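# Close both analyser doors using two robot hands

## Task

Close the analyser's two doors; at the end neither hand may hold anything and neither hand may be in contact with either door.

## Robot and tools

Robot: two arms on a table. left_arm carries a five-finger left hand, right_arm a five-finger right hand (mirror images). Calibrated bases: left_arm at (-0.001, +0.357, +0.045) m, right_arm at (+0.050, -0.338, +0.030) m, both facing roughly +x. A camera stand sits behind the arms.

Frame: everything is in the scene frame. Origin is at table-top height, midway between the nominal bases; +x points out over the table, +z up, +y toward the left_arm side. Image left/right do not match arm names. Cameras: cam_high, cam_low, cam_left_wrist, cam_right_wrist (each 672x504).

Hand point: a point fixed to each palm, about 0.05 m in front of it and 0.15 m out from the wrist flange. Its +z runs along the straight fingers, +y out of the palm. For the right hand +x points from the thumb toward the little finger; for the left hand +x points toward the thumb. Straight fingers extend 0.06-0.07 m past the point and lie 0.06 m behind it (-y). A wrist bracket on the little-finger side can collide with things.

Row layout (28 numbers, each in [-1, 1], always both arms): left dx, dy, dz, rx, ry, rz; left little, ring, middle, index, thumb_bend, thumb_turn, force_limit, speed; then the same 14 for the right arm. Pose numbers are offsets, not poses: dx, dy, dz, rx, ry, rz shift the hand point from its current Hand target along scene axes, with 1.0 = 0.6 m for position and 180 degrees for rotation; rx, ry, rz form one rotation vector about the Hand target's position. Six zeros re-request the existing Hand target. Finger numbers are absolute targets: -1 open/straight, +1 curled; thumb_turn -1 beside the palm, +1 opposite the fingers. force_limit maps -1..+1 to about 0..10 N at the fingertip (0..15 N for the two thumb motors); speed rises from near zero at -1 to full at +0.48 and above. There is no 'no change' value: to leave a hand alone, resend the eight hand numbers from its last executed row (if none yet, its hand_measured six values plus hand_force_limit and hand_speed).

Tools:
- execute_actions(actions, cameras): actions is a list of actions; each action is a list of up to 15 rows, one per 1/30 s step; a short action repeats its final row to fill 15 steps. Each row's offsets count from the Hand target at that action's start, not from the previous row; the next action starts from the new Hand target, so repeating an offset moves further. An empty list returns the full state with all camera images. cameras: list of names, ["all"], or [] (an unknown name rejects the call).
- move(target, speed, blend, blocking, cameras): straight-line motion of each hand point. target is one 28-number row or a list of up to 15 rows; every row's offsets count from the same starting Hand targets. speed: m/s, 0.002 to 4.3, default 0.25 (rotation up to twice that in rad/s), one value or one per target. blend: corner rounding in metres, 0 = full stop at each target. blocking=false returns after about 0.5 s while motion continues. Paths last at least 0.5 s and are cut at 10 s. Paths do not avoid obstacles or the other arm; faster moves overshoot and hit harder. The result adds a 'move:' line: done, off_target, moving, held or fault, plus limits=paced (pose clipped) or limits=held (steps withheld). Done means within 10 mm and 2 degrees; it does not tell you about contact.
- wait(seconds 0-10, cameras): lets time pass holding the last command.
- stop(cameras): brakes a running move.
- zoom_image(camera, region [x0, y0, x1, y1] in pixels, at most 504 by 504): closer look at the newest image of that camera.
- show_instructions(): shows the reference pages.
- finished_scene(scene=1): ends the scene for good.

Results: end_effector_position (m) and end_effector_quat_wxyz per arm; Hand target (the commanded pose after clipping, base for the next offsets); joint positions, velocities and torques (torques include gravity, have offsets, and joints 3-4 wrap at ±28 N m); hand_measured, hand_stopped_by (moving, target, force, stalled, fault) and hand_load_n, in the same six-motor order as sent, plus hand_force_limit and hand_speed; sometimes per-step positions; MOTOR HOT or OVER-TEMPERATURE FAULT lines.

Behaviour to expect: the arms are loose. A hand may rest 1-3 cm (up to 5 cm) short or low of the command without touching anything; sending the remaining gap as a new offset helps. Each step, commanded orientation is limited to 40 degrees from the measured one. Small moves may not start. A blocked arm keeps pushing; to release, command a target back on the free side of the hand point. Long stretches, loads or pushes into unreachable poses heat motors; at 100 °C that arm collapses for 30-60 s.

Suggested flow: take a look (empty actions) to find both doors; approach each door slowly from its open side with a flat hand or fingers, keeping clear of the arm's own base and the other arm; push the door closed at low speed rather than swinging it; then open the hand if needed and back away so nothing touches a door; check images, then call finished_scene.

Avoid: fast impacts on the analyser or table, slamming doors, contact between the two hands or arms (can end the scene), knocking any object off the table, excessive finger force, and stops of an arm. Smooth, short, low-effort motion is preferred.

Each tool is called after "Request:" as name([rows], argument=value, ...), one row to a line, values as JSON.

Reference images:

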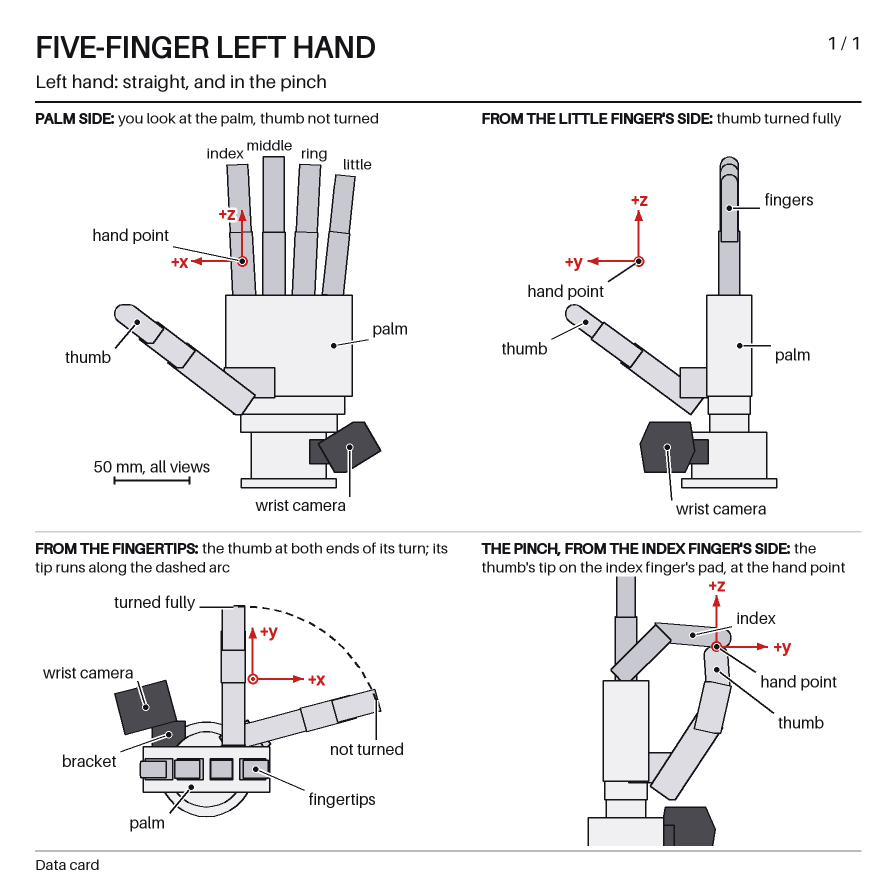

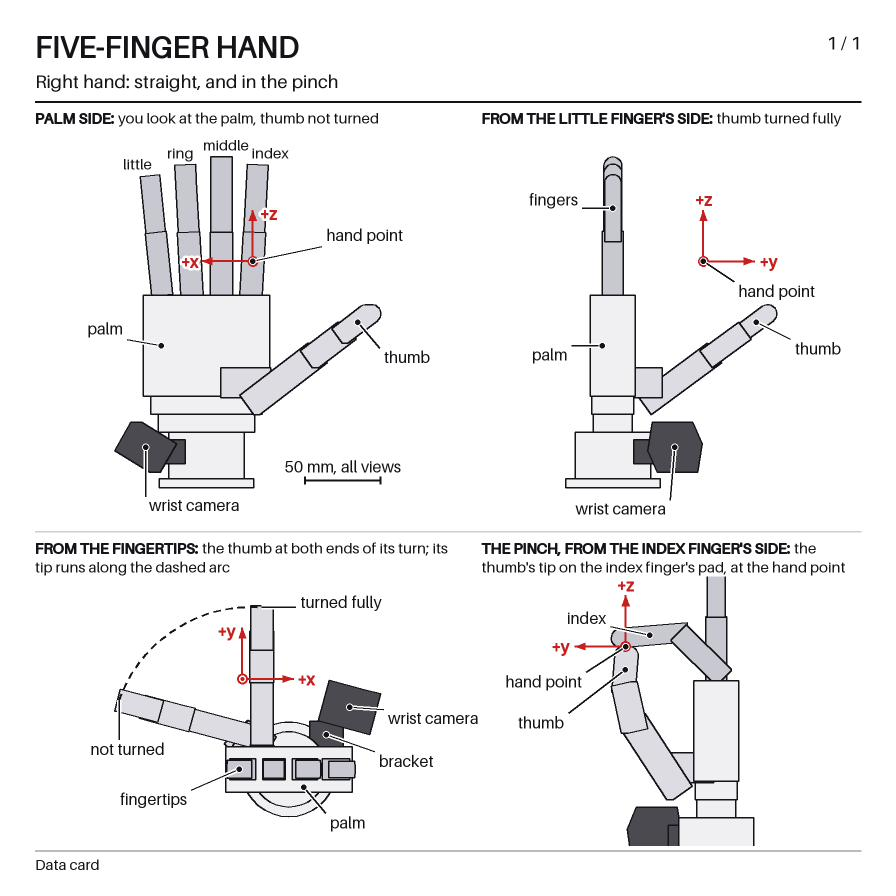

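## Session

Request:
execute_actions(actions=[])

Scene clock: 0.00 s.
left_arm: end_effector_position=(+0.5473, +0.3934, +0.3413) hand_measured=(-1.000, -1.000, -1.000, -1.000, -1.000, -1.000) hand_load_n=(+0.0, +0.0, +0.0, +0.0, +0.0, +0.0) hand_stopped_by=(target, target, target, target, target, target) hand_force_limit=0.00 hand_speed=-0.80 end_effector_quat_wxyz=(-0.553, +0.786, -0.265, +0.081) | right_arm: end_effector_position=(+0.3768, -0.5153, +0.3792) hand_measured=(-1.000, -1.000, -1.000, -1.000, -1.000, -1.000) hand_load_n=(+0.0, +0.0, +0.0, +0.0, +0.0, +0.0) hand_stopped_by=(target, target, target, target, target, target) hand_force_limit=0.00 hand_speed=-0.80 end_effector_quat_wxyz=(-0.009, -0.009, +0.857, -0.514)
Joint positions: left_arm=[-0.248 1.461 1.401 -0.926 -1.103 -0.754] | right_arm=[-0.113 1.1 1.28 -1.555 1.07 1.32]
Joint velocities: within noise
Joint torques (N m): no reading
Heat: left arm: hottest waist 24 °C; right arm: hottest elbow 25 °C.
Hand target: left_arm +0.5541, +0.3946, +0.3596; -0.556, +0.787, -0.249, +0.098 | right_arm +0.3820, -0.5149, +0.3922; +0.007, -0.001, +0.856, -0.517

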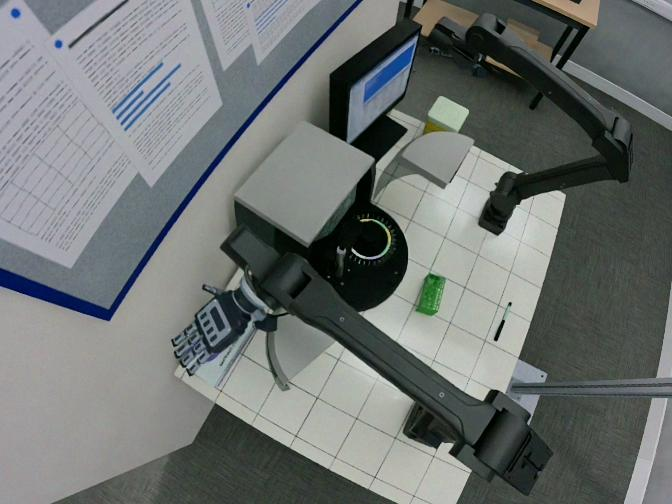

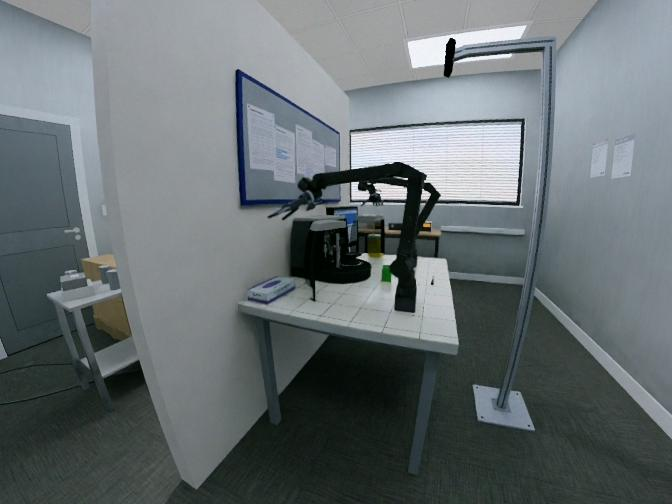

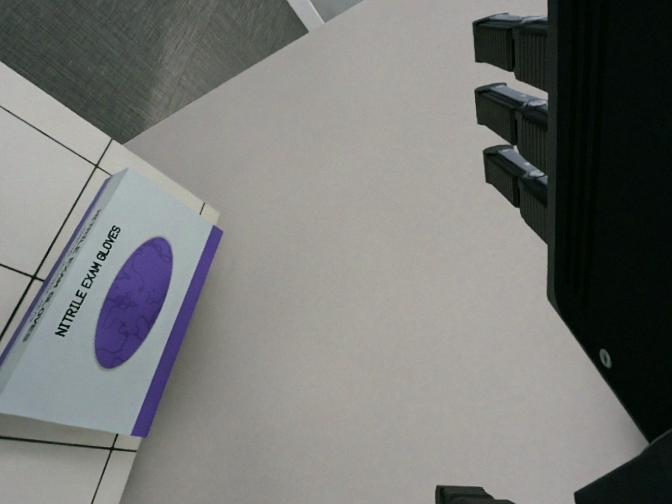

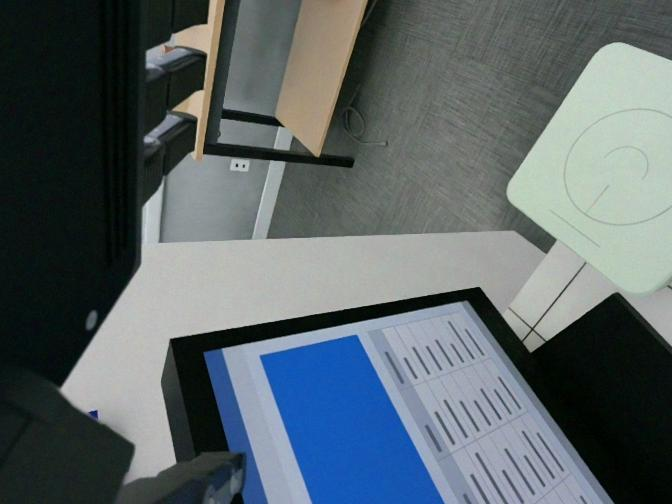

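Request:
zoom_image(camera="cam_high", region=[200, 100, 500, 400])

Request:
zoom_image(camera="cam_low", region=[230, 160, 470, 340])

Scaled by 1.680 from the camera's 672x504 image, which has a finer 960x720 frame.

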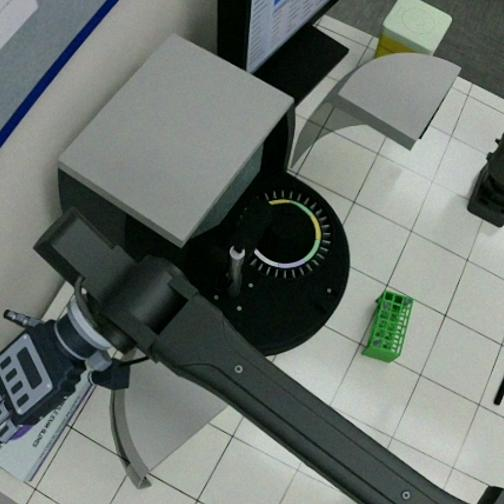

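Scaled by 2.100 from the camera's 672x504 image, which has a finer 960x720 frame.

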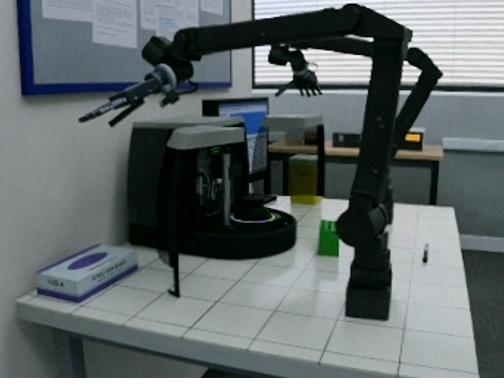

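Request:
zoom_image(camera="cam_high", region=[180, 230, 440, 430])

Request:
zoom_image(camera="cam_high", region=[330, 60, 590, 260])

Request:
zoom_image(camera="cam_low", region=[280, 190, 410, 310])

Scaled by 1.938 from the camera's 672x504 image, which has a finer 960x720 frame.

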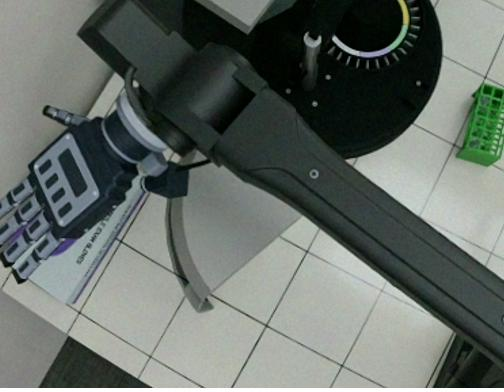

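Scaled by 1.938 from the camera's 672x504 image, which has a finer 960x720 frame.

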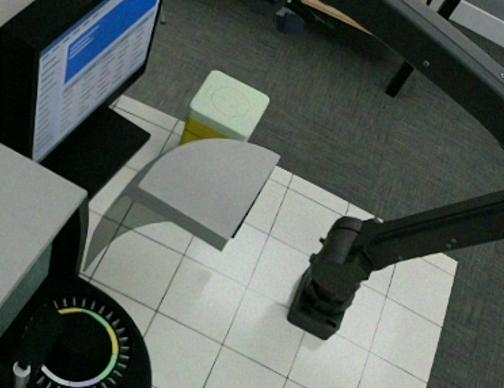

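Scaled by 3.877 from the camera's 672x504 image, which has a finer 960x720 frame.

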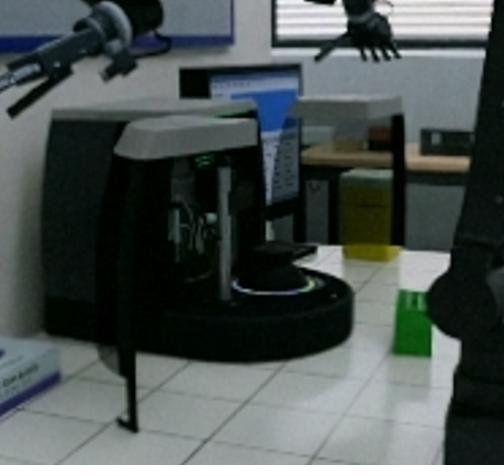

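Request:
move(target=[-0.4, 0.2, 0.25, 0, 0, 0, -1, -1, -1, -1, -1, -1, 0, -0.8, 0, 0, 0.0, 0, 0, 0, -1, -1, -1, -1, -1, -1, 0, -0.8], cameras=["all"])

Scene clock: 5.73 s.
left_arm: end_effector_position=(+0.3172, +0.5121, +0.4942) hand_measured=(-1.000, -1.000, -1.000, -1.000, -1.000, -1.000) hand_load_n=(+0.0, +0.0, +0.0, +0.0, +0.0, -0.5) hand_stopped_by=(target, target, target, target, target, target) hand_force_limit=0.00 hand_speed=-0.80 end_effector_quat_wxyz=(-0.550, +0.791, -0.252, +0.093) | right_arm: end_effector_position=(+0.3768, -0.5153, +0.3792) hand_measured=(-1.000, -1.000, -1.000, -1.000, -1.000, -1.000) hand_load_n=(+0.0, +0.0, -0.5, +0.0, +0.0, +0.0) hand_stopped_by=(target, target, target, target, target, target) hand_force_limit=0.00 hand_speed=-0.80 end_effector_quat_wxyz=(-0.009, -0.009, +0.857, -0.514)
Joint positions: left_arm=[0.071 0.856 1.303 -1.076 -0.873 -0.369] | right_arm=[-0.113 1.1 1.28 -1.555 1.07 1.32]
Joint torques (N m): left_arm=[2.96 -1.73 10.7 1.09 -0.24 0.26] | right_arm=[1.44 -5.66 12.48 0.66 0.65 0.18]
Heat: left arm: hottest waist 24 °C; right arm: hottest elbow 26 °C.
Hand target: left_arm +0.3141, +0.5146, +0.5096; -0.556, +0.787, -0.249, +0.098 | right_arm +0.3820, -0.5149, +0.3922; +0.007, -0.001, +0.856, -0.517
Off the commanded pose: left_arm 0.016 m, 1 deg | right_arm 0.014 m, 2 deg.
move: off_target (left_arm, right_arm)

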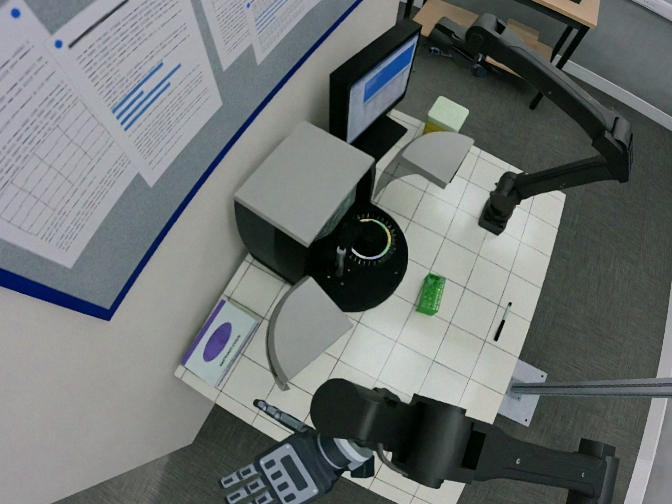

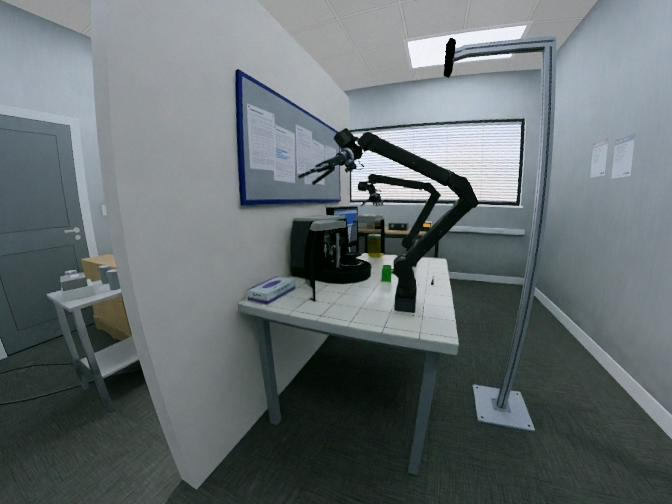

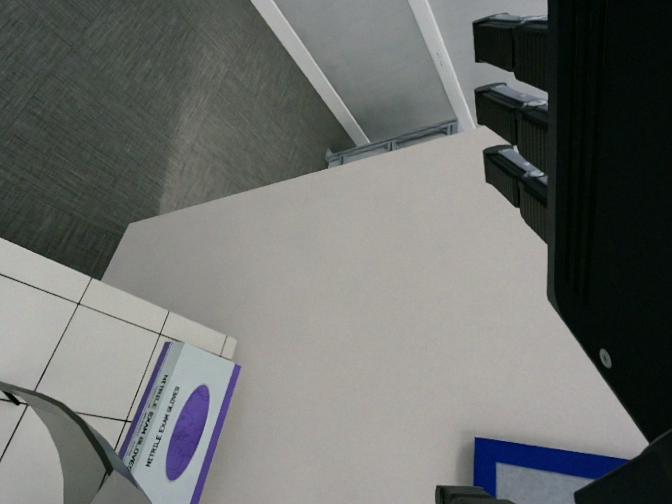

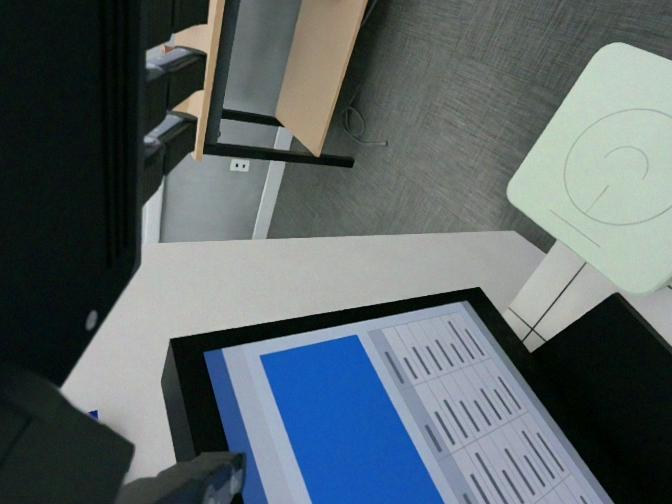

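Request:
zoom_image(camera="cam_high", region=[220, 220, 420, 420])

Request:
zoom_image(camera="cam_low", region=[230, 190, 470, 340])

Request:
zoom_image(camera="cam_low", region=[270, 200, 400, 310])

Request:
zoom_image(camera="cam_high", region=[350, 80, 600, 350])

Scaled by 2.520 from the camera's 672x504 image, which has a finer 960x720 frame.

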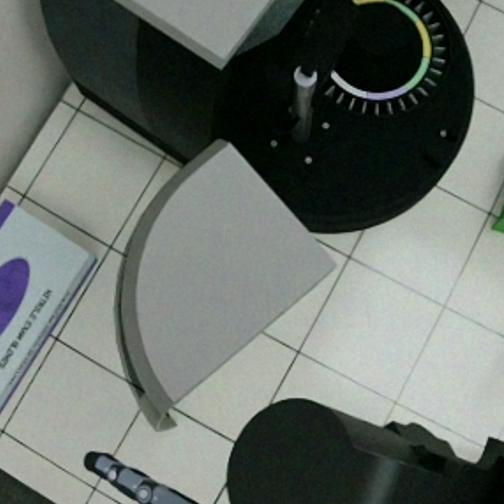

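Scaled by 2.100 from the camera's 672x504 image, which has a finer 960x720 frame.

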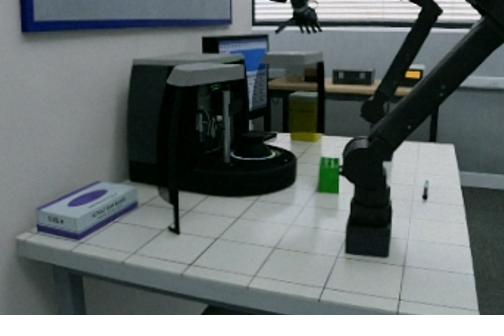

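Scaled by 3.877 from the camera's 672x504 image, which has a finer 960x720 frame.

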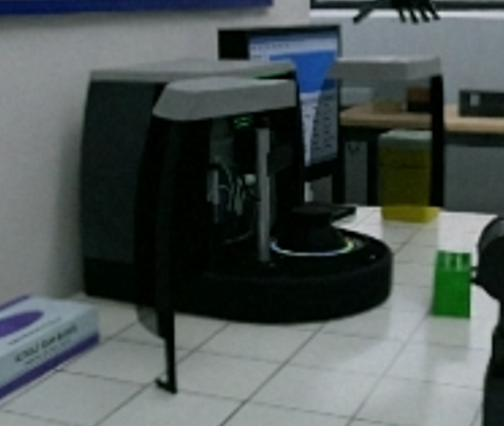

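Scaled by 1.867 from the camera's 672x504 image, which has a finer 960x720 frame.

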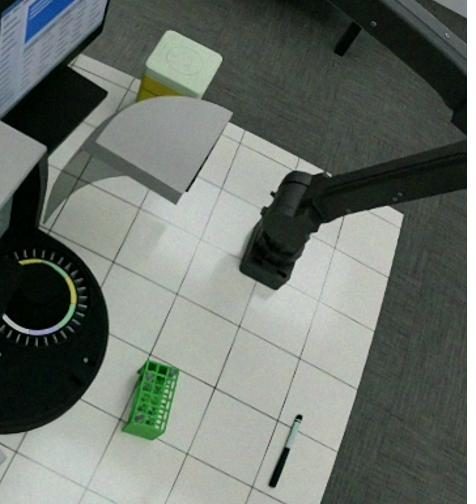

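Request:
zoom_image(camera="cam_high", region=[380, 180, 540, 340])

Request:
zoom_image(camera="cam_high", region=[170, 240, 330, 400])

Request:
zoom_image(camera="cam_high", region=[280, 280, 440, 440])

Request:
zoom_image(camera="cam_high", region=[360, 90, 520, 250])

Scaled by 3.150 from the camera's 672x504 image, which has a finer 960x720 frame.

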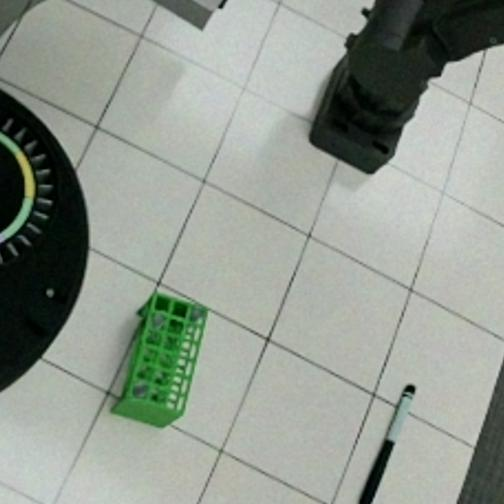

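Scaled by 3.150 from the camera's 672x504 image, which has a finer 960x720 frame.

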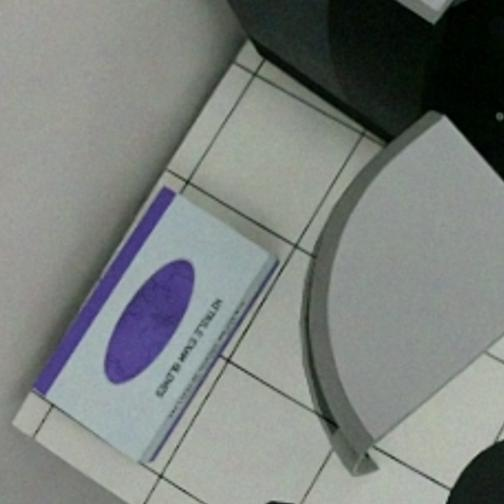

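Scaled by 3.150 from the camera's 672x504 image, which has a finer 960x720 frame.

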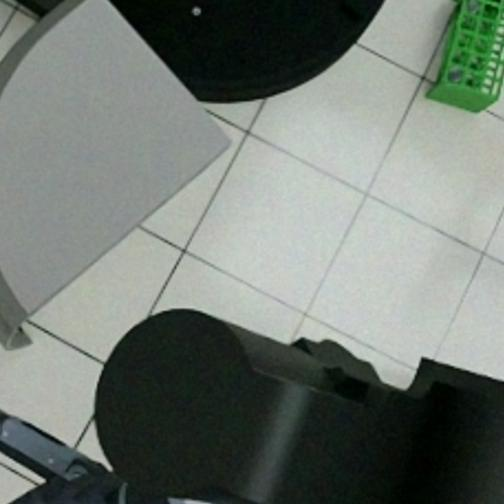

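Scaled by 3.150 from the camera's 672x504 image, which has a finer 960x720 frame.

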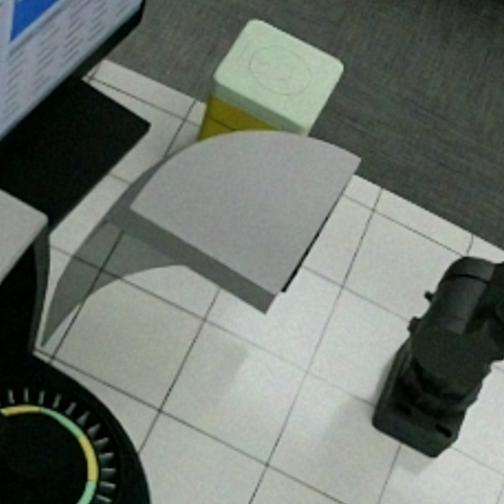

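Request:
move([
  [0.04, 0.092, -0.1, -0.274, 0.274, -0.170, 0.5, 0.5, 0.5, 0.5, -0.3, 1, 0, 0, -0.1, 0.025, 0, 0.345, 0.035, 0.049, 0.5, 0.5, 0.5, 0.5, -0.3, 1, 0, 0],
  [0.077, 0.092, -0.183, -0.157, 0.380, -0.386, 0.5, 0.5, 0.5, 0.5, -0.3, 1, 0, 0, -0.17, 0.025, -0.037, 0.274, 0.258, 0.421, 0.5, 0.5, 0.5, 0.5, -0.3, 1, 0, 0],
], speed=0.4, blend=[0.02, 0], cameras=["cam_high", "cam_low"])

Scene clock: 34.57 s.
left_arm: end_effector_position=(+0.3574, +0.5672, +0.4029) hand_measured=(+0.500, +0.500, +0.500, +0.500, -0.300, +0.338) hand_load_n=(+0.0, +0.0, +0.0, -0.5, +1.5, +15.0) hand_stopped_by=(target, target, target, target, target, force) hand_force_limit=0.00 hand_speed=0.00 end_effector_quat_wxyz=(+0.106, -0.542, +0.833, -0.009) | right_arm: end_effector_position=(+0.2795, -0.4989, +0.3608) hand_measured=(+0.500, +0.500, +0.500, +0.500, -0.300, +0.338) hand_load_n=(+0.0, +0.0, +0.0, -0.5, +1.5, +17.5) hand_stopped_by=(target, target, target, target, target, force) hand_force_limit=0.00 hand_speed=0.00 end_effector_quat_wxyz=(+0.022, -0.667, +0.741, -0.080)
Joint positions: left_arm=[0.415 1.484 1.803 -1.678 -0.006 0.882] | right_arm=[-0.607 1.165 1.434 -1.675 -0.006 -0.501]
Joint torques (N m): left_arm=[0.91 -8.82 8.35 0.21 -0.19 0.18] | right_arm=[0.79 -6.65 12.01 -0.03 0.02 0.08]
Heat: left arm: hottest elbow 27 °C; right arm: hottest elbow 28 °C.
Hand target: left_arm +0.3603, +0.5698, +0.3998; +0.000, -0.537, +0.844, +0.000 | right_arm +0.2800, -0.4999, +0.3700; +0.001, -0.676, +0.737, +0.000
Off the commanded pose: left_arm 0.005 m, 12 deg | right_arm 0.009 m, 9 deg.
joint sent to its limit (left arm) — joint 4 (wrist pitch), lower limit. The joint targets are off in position and orientation.
joint sent to its limit (right arm) — joint 4 (wrist pitch), lower limit. The joint targets are off in position and orientation.
move: off_target (left_arm, right_arm)
Images, in order (width x height): cam_high 672x504, cam_low 672x504.

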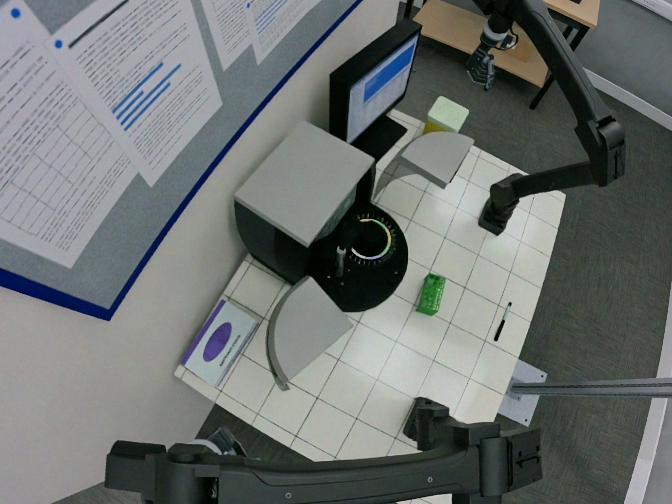

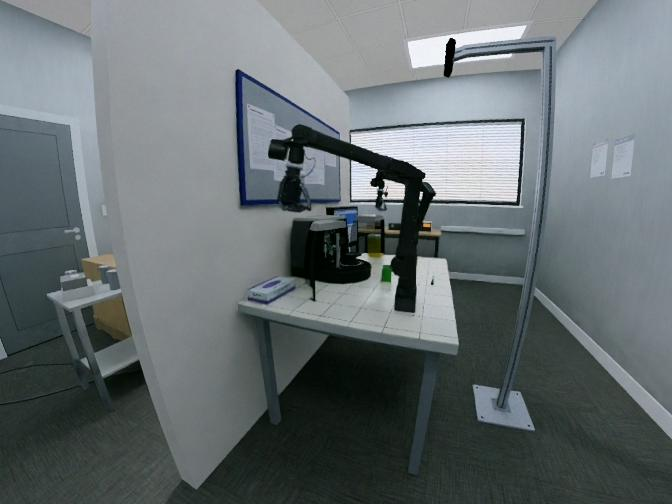

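Request:
move([
  [0.05, 0.0, -0.15, -0.0, 0.0, 0.0, 0.5, 0.5, 0.5, 0.5, -1, 0.3, 0, 0, 0, 0.0, -0.05, 0,0,-0.12, 0.5, 0.5, 0.5, 0.5, -1, 0.3, 0, 0],
  [0.05, 0.0, -0.35, 0.0, 0.0, -0.20, 0.5, 0.5, 0.5, 0.5, -1, 0.3, 0, 0, 0, 0.0, -0.28, 0,0,0.35, 0.5, 0.5, 0.5, 0.5, -1, 0.3, 0, 0],
], speed=0.3, blend=[0.02, 0], cameras=["all"])

Scene clock: 43.00 s.
left_arm: end_effector_position=(+0.3837, +0.5714, +0.1795) hand_measured=(+0.500, +0.500, +0.500, +0.500, -1.000, +0.300) hand_load_n=(+0.0, +0.0, +0.0, +0.0, +0.0, +0.0) hand_stopped_by=(target, target, target, target, target, target) hand_force_limit=0.00 hand_speed=0.00 end_effector_quat_wxyz=(-0.020, -0.265, +0.964, -0.002) | right_arm: end_effector_position=(+0.2787, -0.4990, +0.2020) hand_measured=(+0.500, +0.500, +0.500, +0.500, -1.000, +0.300) hand_load_n=(+0.0, +0.0, +0.0, +0.0, +0.0, +0.0) hand_stopped_by=(target, target, target, target, target, target) hand_force_limit=0.00 hand_speed=0.00 end_effector_quat_wxyz=(-0.003, +0.959, -0.283, -0.012)
Joint positions: left_arm=[0.335 1.65 1.381 -1.342 -0.001 1.418] | right_arm=[-0.417 1.192 1.014 -1.417 -0.003 -1.414]
Joint torques (N m): left_arm=[2.55 -13.27 7.6 0.36 0.08 0.17] | right_arm=[0.85 -8 8.96 0.75 -0.12 0.1]
Heat: left arm: hottest elbow 27 °C; right arm: hottest elbow 28 °C.
Hand target: left_arm +0.3903, +0.5698, +0.1898; +0.000, -0.250, +0.968, +0.000 | right_arm +0.2800, -0.4999, +0.2020; -0.001, +0.961, -0.275, +0.000
Off the commanded pose: left_arm 0.012 m, 3 deg | right_arm 0.002 m, 2 deg.
move: off_target (left_arm)

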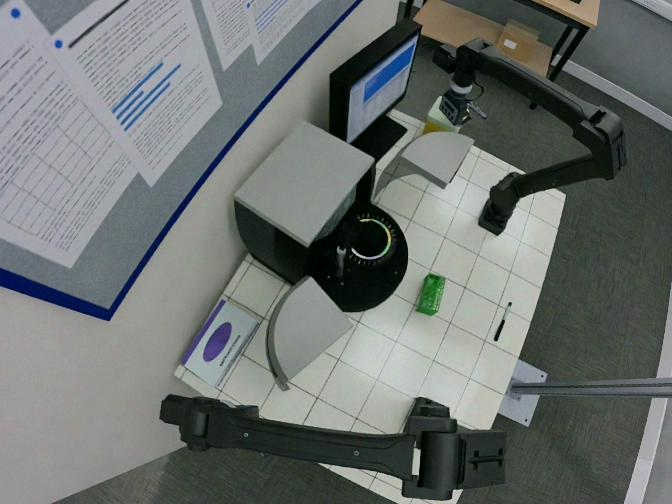

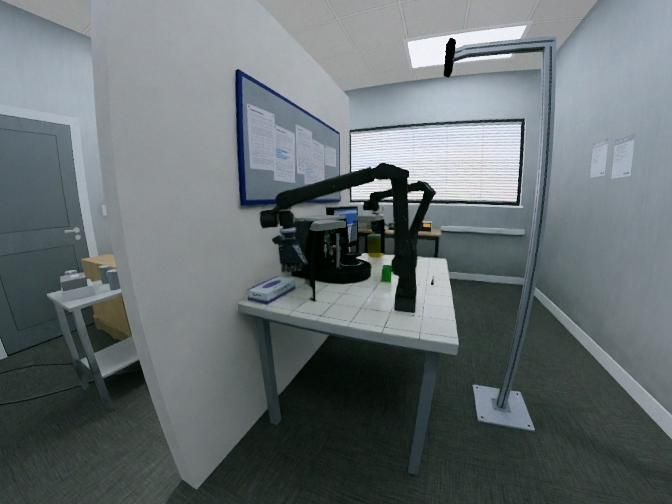

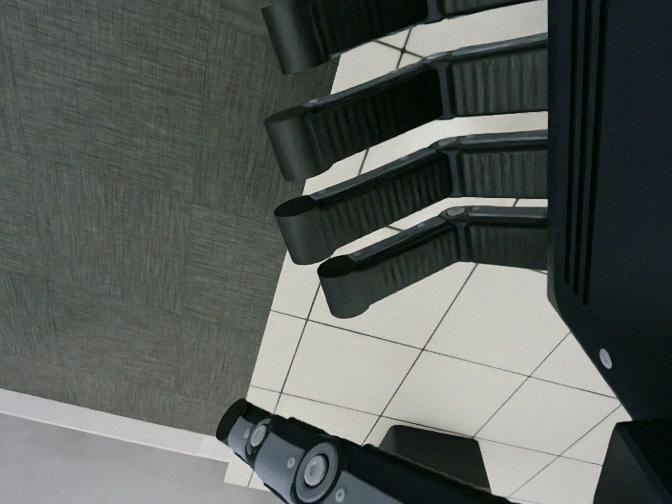

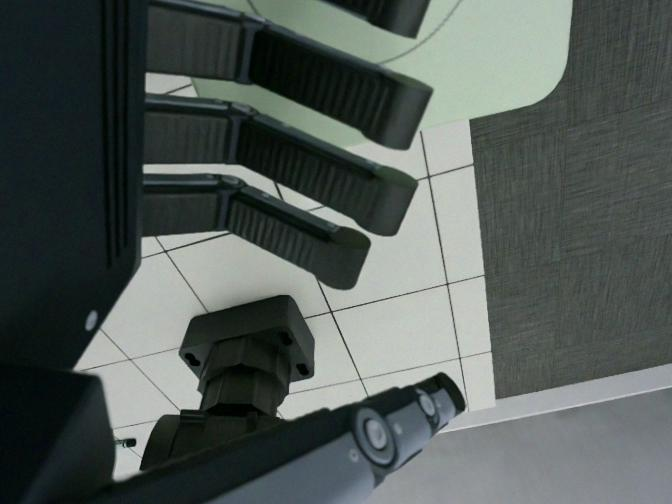

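Request:
zoom_image(camera="cam_high", region=[380, 50, 540, 210])

Request:
zoom_image(camera="cam_high", region=[150, 300, 350, 500])

Request:
zoom_image(camera="cam_low", region=[250, 180, 400, 310])

Scaled by 3.150 from the camera's 672x504 image, which has a finer 960x720 frame.

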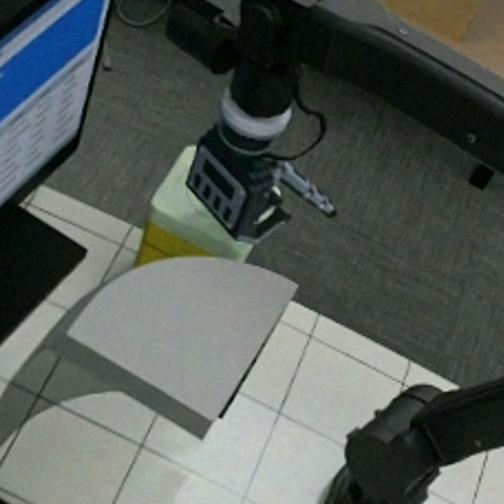

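Scaled by 2.520 from the camera's 672x504 image, which has a finer 960x720 frame.

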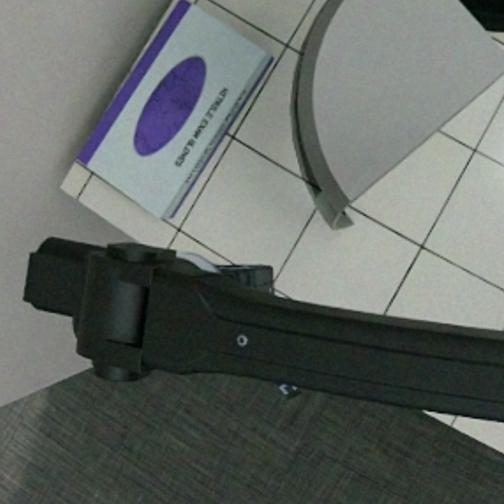

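Scaled by 3.360 from the camera's 672x504 image, which has a finer 960x720 frame.

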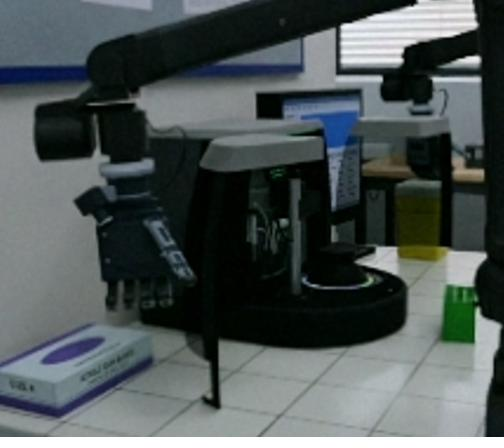

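Request:
move(target=[0.013, -0.06, -0.033, 0.0, 0.0, -0.15, 0.5, 0.5, 0.5, 0.5, -1, 0.3, 0, 0, 0.042, 0.0, -0.0, 0,0,0.155, 0.5, 0.5, 0.5, 0.5, -1, 0.3, 0, 0], speed=0.2, cameras=["all"])

Scene clock: 54.77 s.
left_arm: end_effector_position=(+0.3920, +0.5330, +0.1599) hand_measured=(+0.500, +0.500, +0.500, +0.500, -1.000, +0.300) hand_load_n=(+0.0, +0.0, +0.5, +0.0, -0.5, +0.0) hand_stopped_by=(target, target, target, target, target, target) hand_force_limit=0.00 hand_speed=0.00 end_effector_quat_wxyz=(-0.019, -0.027, +0.999, -0.004) | right_arm: end_effector_position=(+0.3035, -0.5016, +0.2010) hand_measured=(+0.500, +0.500, +0.500, +0.500, -1.000, +0.300) hand_load_n=(+0.0, +0.0, +0.0, +0.0, +0.0, +0.0) hand_stopped_by=(target, target, target, target, target, target) hand_force_limit=0.00 hand_speed=0.00 end_effector_quat_wxyz=(-0.005, +0.999, -0.047, -0.010)
Joint positions: left_arm=[0.22 1.58 1.244 -1.274 -0.001 1.785] | right_arm=[-0.353 1.175 1 -1.417 -0.003 -1.83]
Joint torques (N m): left_arm=[1.61 -12.45 7.77 0.38 0.08 0.22] | right_arm=[0.97 -7.82 8.79 0.65 -0.11 0.11]
Heat: left arm: hottest elbow 27 °C; right arm: hottest elbow 28 °C.
Hand target: left_arm +0.3981, +0.5338, +0.1700; +0.001, -0.017, +1.000, +0.000 | right_arm +0.3052, -0.4999, +0.2020; -0.001, +0.999, -0.035, +0.000
Off the commanded pose: left_arm 0.012 m, 3 deg | right_arm 0.003 m, 2 deg.
move: off_target (left_arm)

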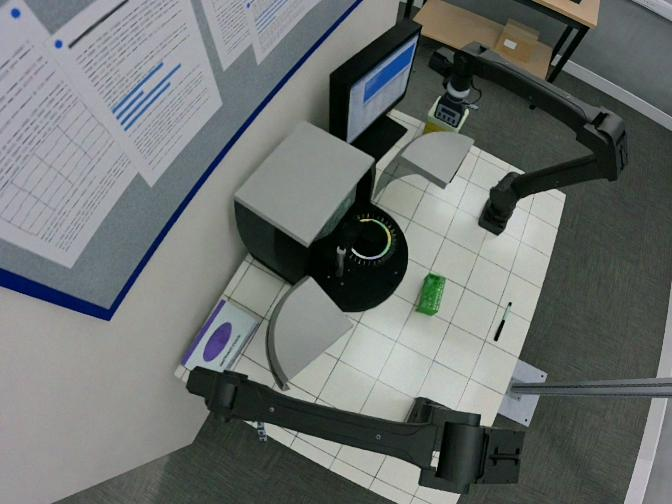

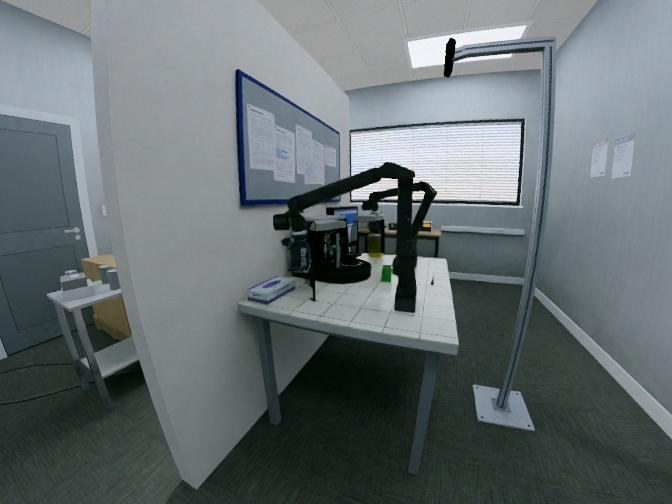

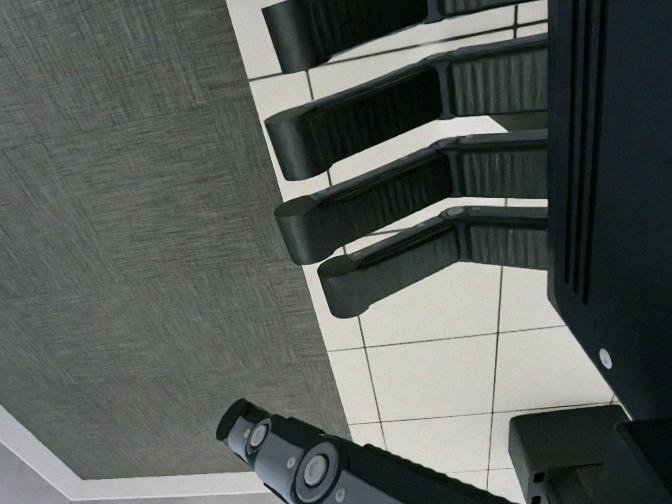

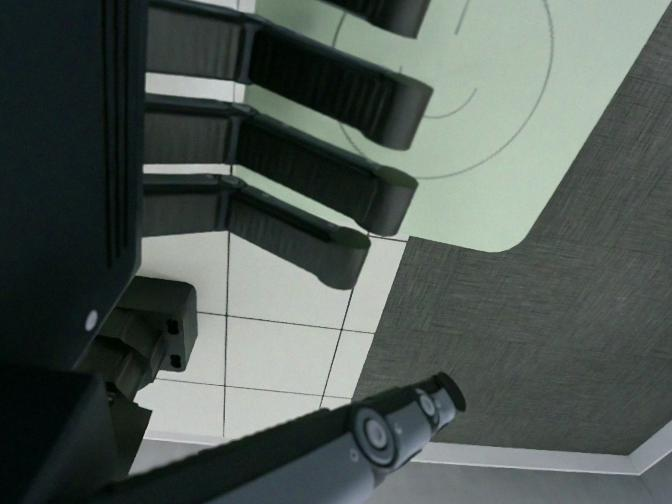

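Request:
zoom_image(camera="cam_high", region=[380, 50, 540, 210])

Request:
zoom_image(camera="cam_low", region=[250, 180, 400, 310])

Request:
zoom_image(camera="cam_high", region=[190, 300, 340, 450])

Scaled by 3.150 from the camera's 672x504 image, which has a finer 960x720 frame.

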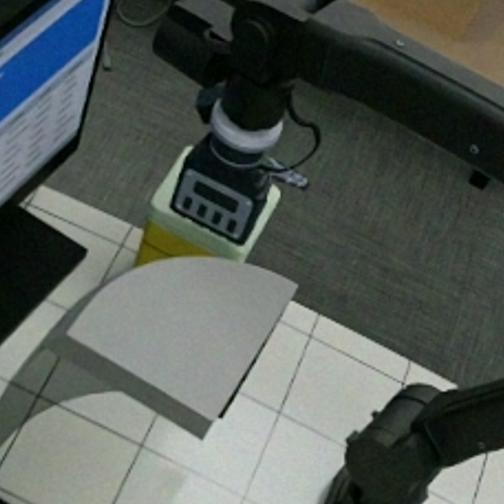

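Scaled by 3.360 from the camera's 672x504 image, which has a finer 960x720 frame.

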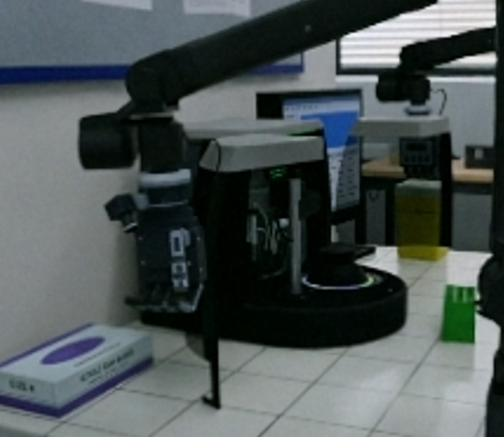

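Scaled by 3.360 from the camera's 672x504 image, which has a finer 960x720 frame.

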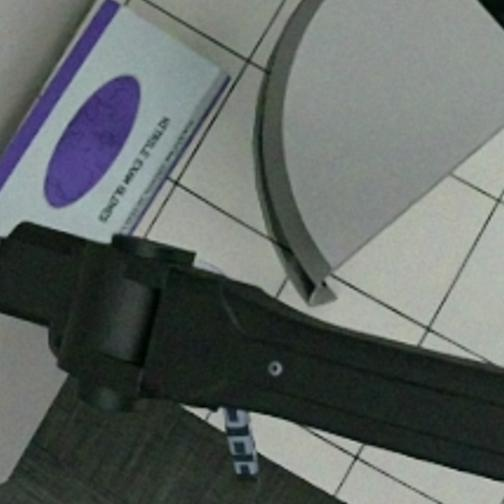

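Request:
move([
  [-0.017, -0.08, 0.01, 0.0, 0.0, 0, 0.5, 0.5, 0.5, 0.5, -1, 0.3, 0, 0, -0.008, 0.067, -0.0, 0,0,0, 0.5, 0.5, 0.5, 0.5, -1, 0.3, 0, 0],
  [-0.125, -0.163, 0.01, 0.0, 0.0, 0, 0.5, 0.5, 0.5, 0.5, -1, 0.3, 0, 0, -0.058, 0.133, -0.0, 0,0,0, 0.5, 0.5, 0.5, 0.5, -1, 0.3, 0, 0],
], speed=0.1, blend=[0.01, 0], cameras=["cam_high", "cam_low"])

Scene clock: 58.33 s.
left_arm: end_effector_position=(+0.3206, +0.4437, +0.1698) hand_measured=(+0.500, +0.500, +0.500, +0.500, -1.000, +0.300) hand_load_n=(+0.0, +0.0, +0.0, +0.0, +0.0, +0.0) hand_stopped_by=(target, target, target, target, target, target) hand_force_limit=0.00 hand_speed=0.00 end_effector_quat_wxyz=(-0.015, -0.011, +1.000, +0.003) | right_arm: end_effector_position=(+0.2776, -0.4215, +0.2023) hand_measured=(+0.500, +0.500, +0.500, +0.500, -1.000, +0.300) hand_load_n=(+0.0, +0.0, +0.5, +0.0, +0.0, +0.0) hand_stopped_by=(target, target, target, target, target, target) hand_force_limit=0.00 hand_speed=0.00 end_effector_quat_wxyz=(-0.002, +1.000, -0.030, +0.002)
Joint positions: left_arm=[0.025 1.34 1.013 -1.273 -0.007 1.623] | right_arm=[-0.098 1.025 0.899 -1.44 -0.005 -1.607]
Joint torques (N m): left_arm=[1.73 -8.12 7.86 0.1 0.06 -0.16] | right_arm=[1.03 -5.3 9.07 -0.25 -0.06 0.27]
Heat: left arm: hottest elbow 26 °C; right arm: hottest elbow 28 °C.
Hand target: left_arm +0.3231, +0.4360, +0.1760; +0.001, -0.017, +1.000, +0.000 | right_arm +0.2704, -0.4201, +0.2020; -0.001, +0.999, -0.035, +0.000
Off the commanded pose: left_arm 0.010 m, 2 deg | right_arm 0.007 m, 1 deg.
move: done
Images, in order (width x height): cam_high 672x504, cam_low 672x504.

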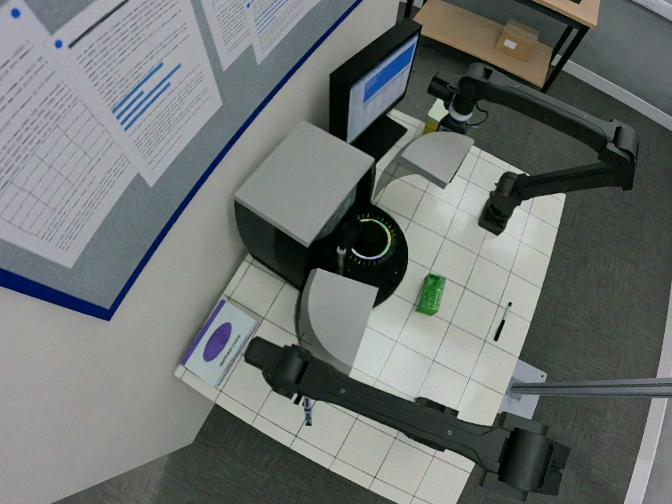

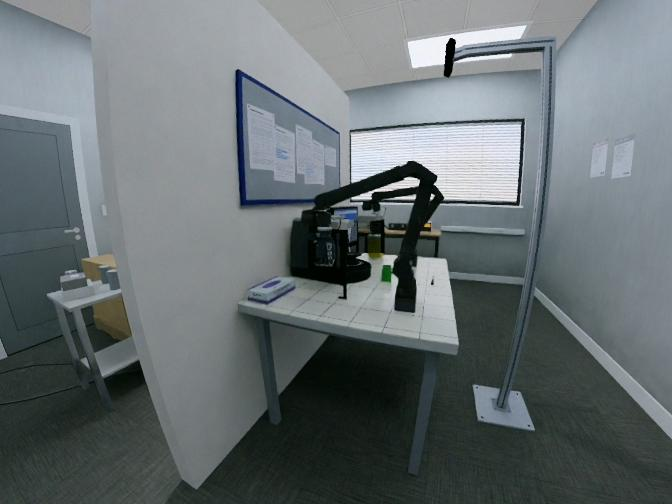

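Request:
zoom_image(camera="cam_high", region=[380, 50, 540, 210])

Scaled by 3.150 from the camera's 672x504 image, which has a finer 960x720 frame.

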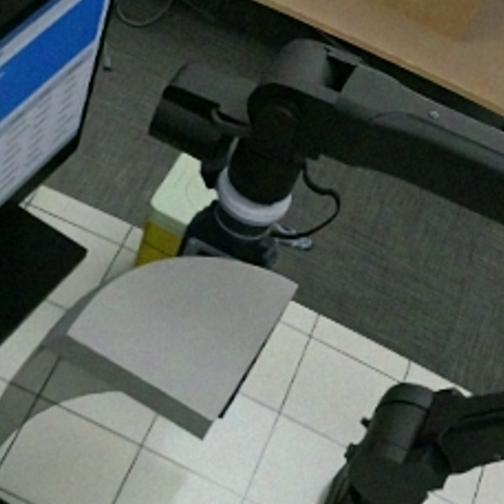

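Request:
move([
  [-0.058, -0.10, 0.0, 0.0, 0.0, 0.017, 0.5, 0.5, 0.5, 0.5, -1, 0.3, 0, 0, -0.01, 0.067, -0.0, 0,0,0, 0.5, 0.5, 0.5, 0.5, -1, 0.3, 0, 0],
  [-0.115, -0.193, 0.0, 0.0, 0.0, 0.044, 0.5, 0.5, 0.5, 0.5, -1, 0.3, 0, 0, -0.03, 0.12, -0.0, 0,0,0, 0.5, 0.5, 0.5, 0.5, -1, 0.3, 0, 0],
], speed=0.1, blend=[0.01, 0], cameras=["cam_high", "cam_low"])

Request:
zoom_image(camera="cam_high", region=[260, 50, 560, 410])

Scene clock: 61.93 s.
left_arm: end_effector_position=(+0.2547, +0.3272, +0.1702) hand_measured=(+0.500, +0.500, +0.500, +0.500, -1.000, +0.300) hand_load_n=(+0.0, +0.0, +0.0, +0.0, +0.0, +0.0) hand_stopped_by=(target, target, target, target, target, target) hand_force_limit=0.00 hand_speed=0.00 end_effector_quat_wxyz=(-0.010, -0.084, +0.996, +0.008) | right_arm: end_effector_position=(+0.2593, -0.3511, +0.2029) hand_measured=(+0.500, +0.500, +0.500, +0.500, -1.000, +0.300) hand_load_n=(+0.0, +0.0, +0.0, +0.0, +0.0, +0.0) hand_stopped_by=(target, target, target, target, target, target) hand_force_limit=0.00 hand_speed=0.00 end_effector_quat_wxyz=(+0.001, +0.999, -0.033, +0.002)
Joint positions: left_arm=[-0.328 1.208 0.898 -1.285 -0.007 1.124] | right_arm=[0.186 0.982 0.872 -1.458 0.003 -1.317]
Joint torques (N m): left_arm=[1.38 -7.82 8.12 -0.28 0.06 -0.09] | right_arm=[1.32 -4.07 8.99 -0.25 -0.11 0.3]
Heat: left arm: hottest elbow 26 °C; right arm: hottest elbow 28 °C.
Hand target: left_arm +0.2541, +0.3202, +0.1760; +0.001, -0.086, +0.996, +0.000 | right_arm +0.2524, -0.3481, +0.2020; -0.001, +0.999, -0.035, +0.000
Off the commanded pose: left_arm 0.009 m, 1 deg | right_arm 0.008 m, 0 deg.
move: done
Images, in order (width x height): cam_high 672x504, cam_low 672x504.

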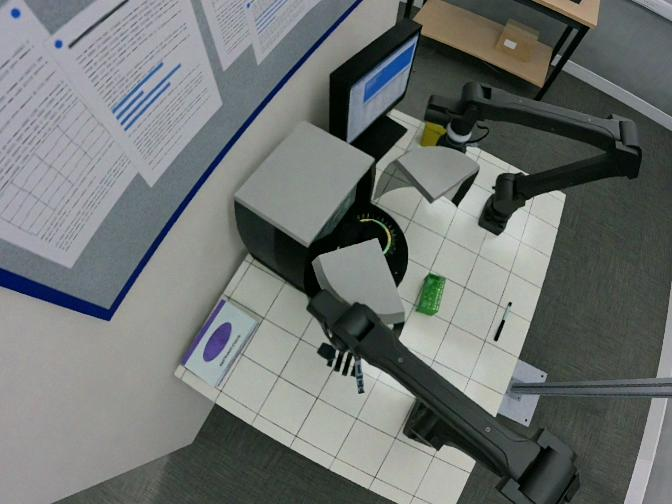

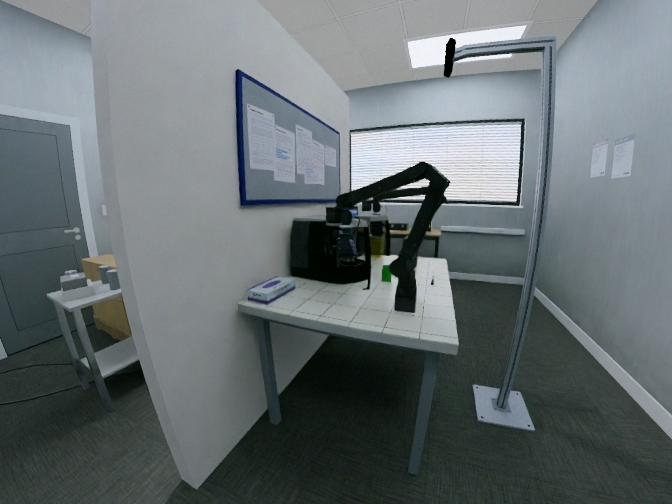

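Scaled by 1.400 from the camera's 672x504 image, which has a finer 960x720 frame.

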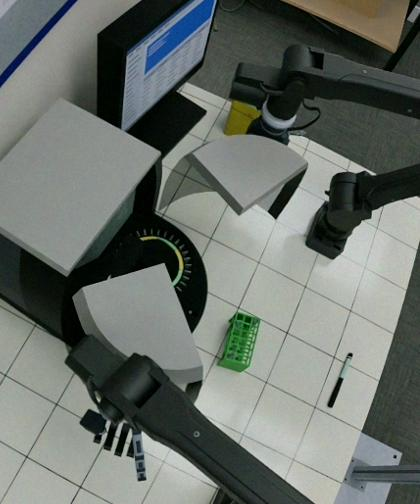

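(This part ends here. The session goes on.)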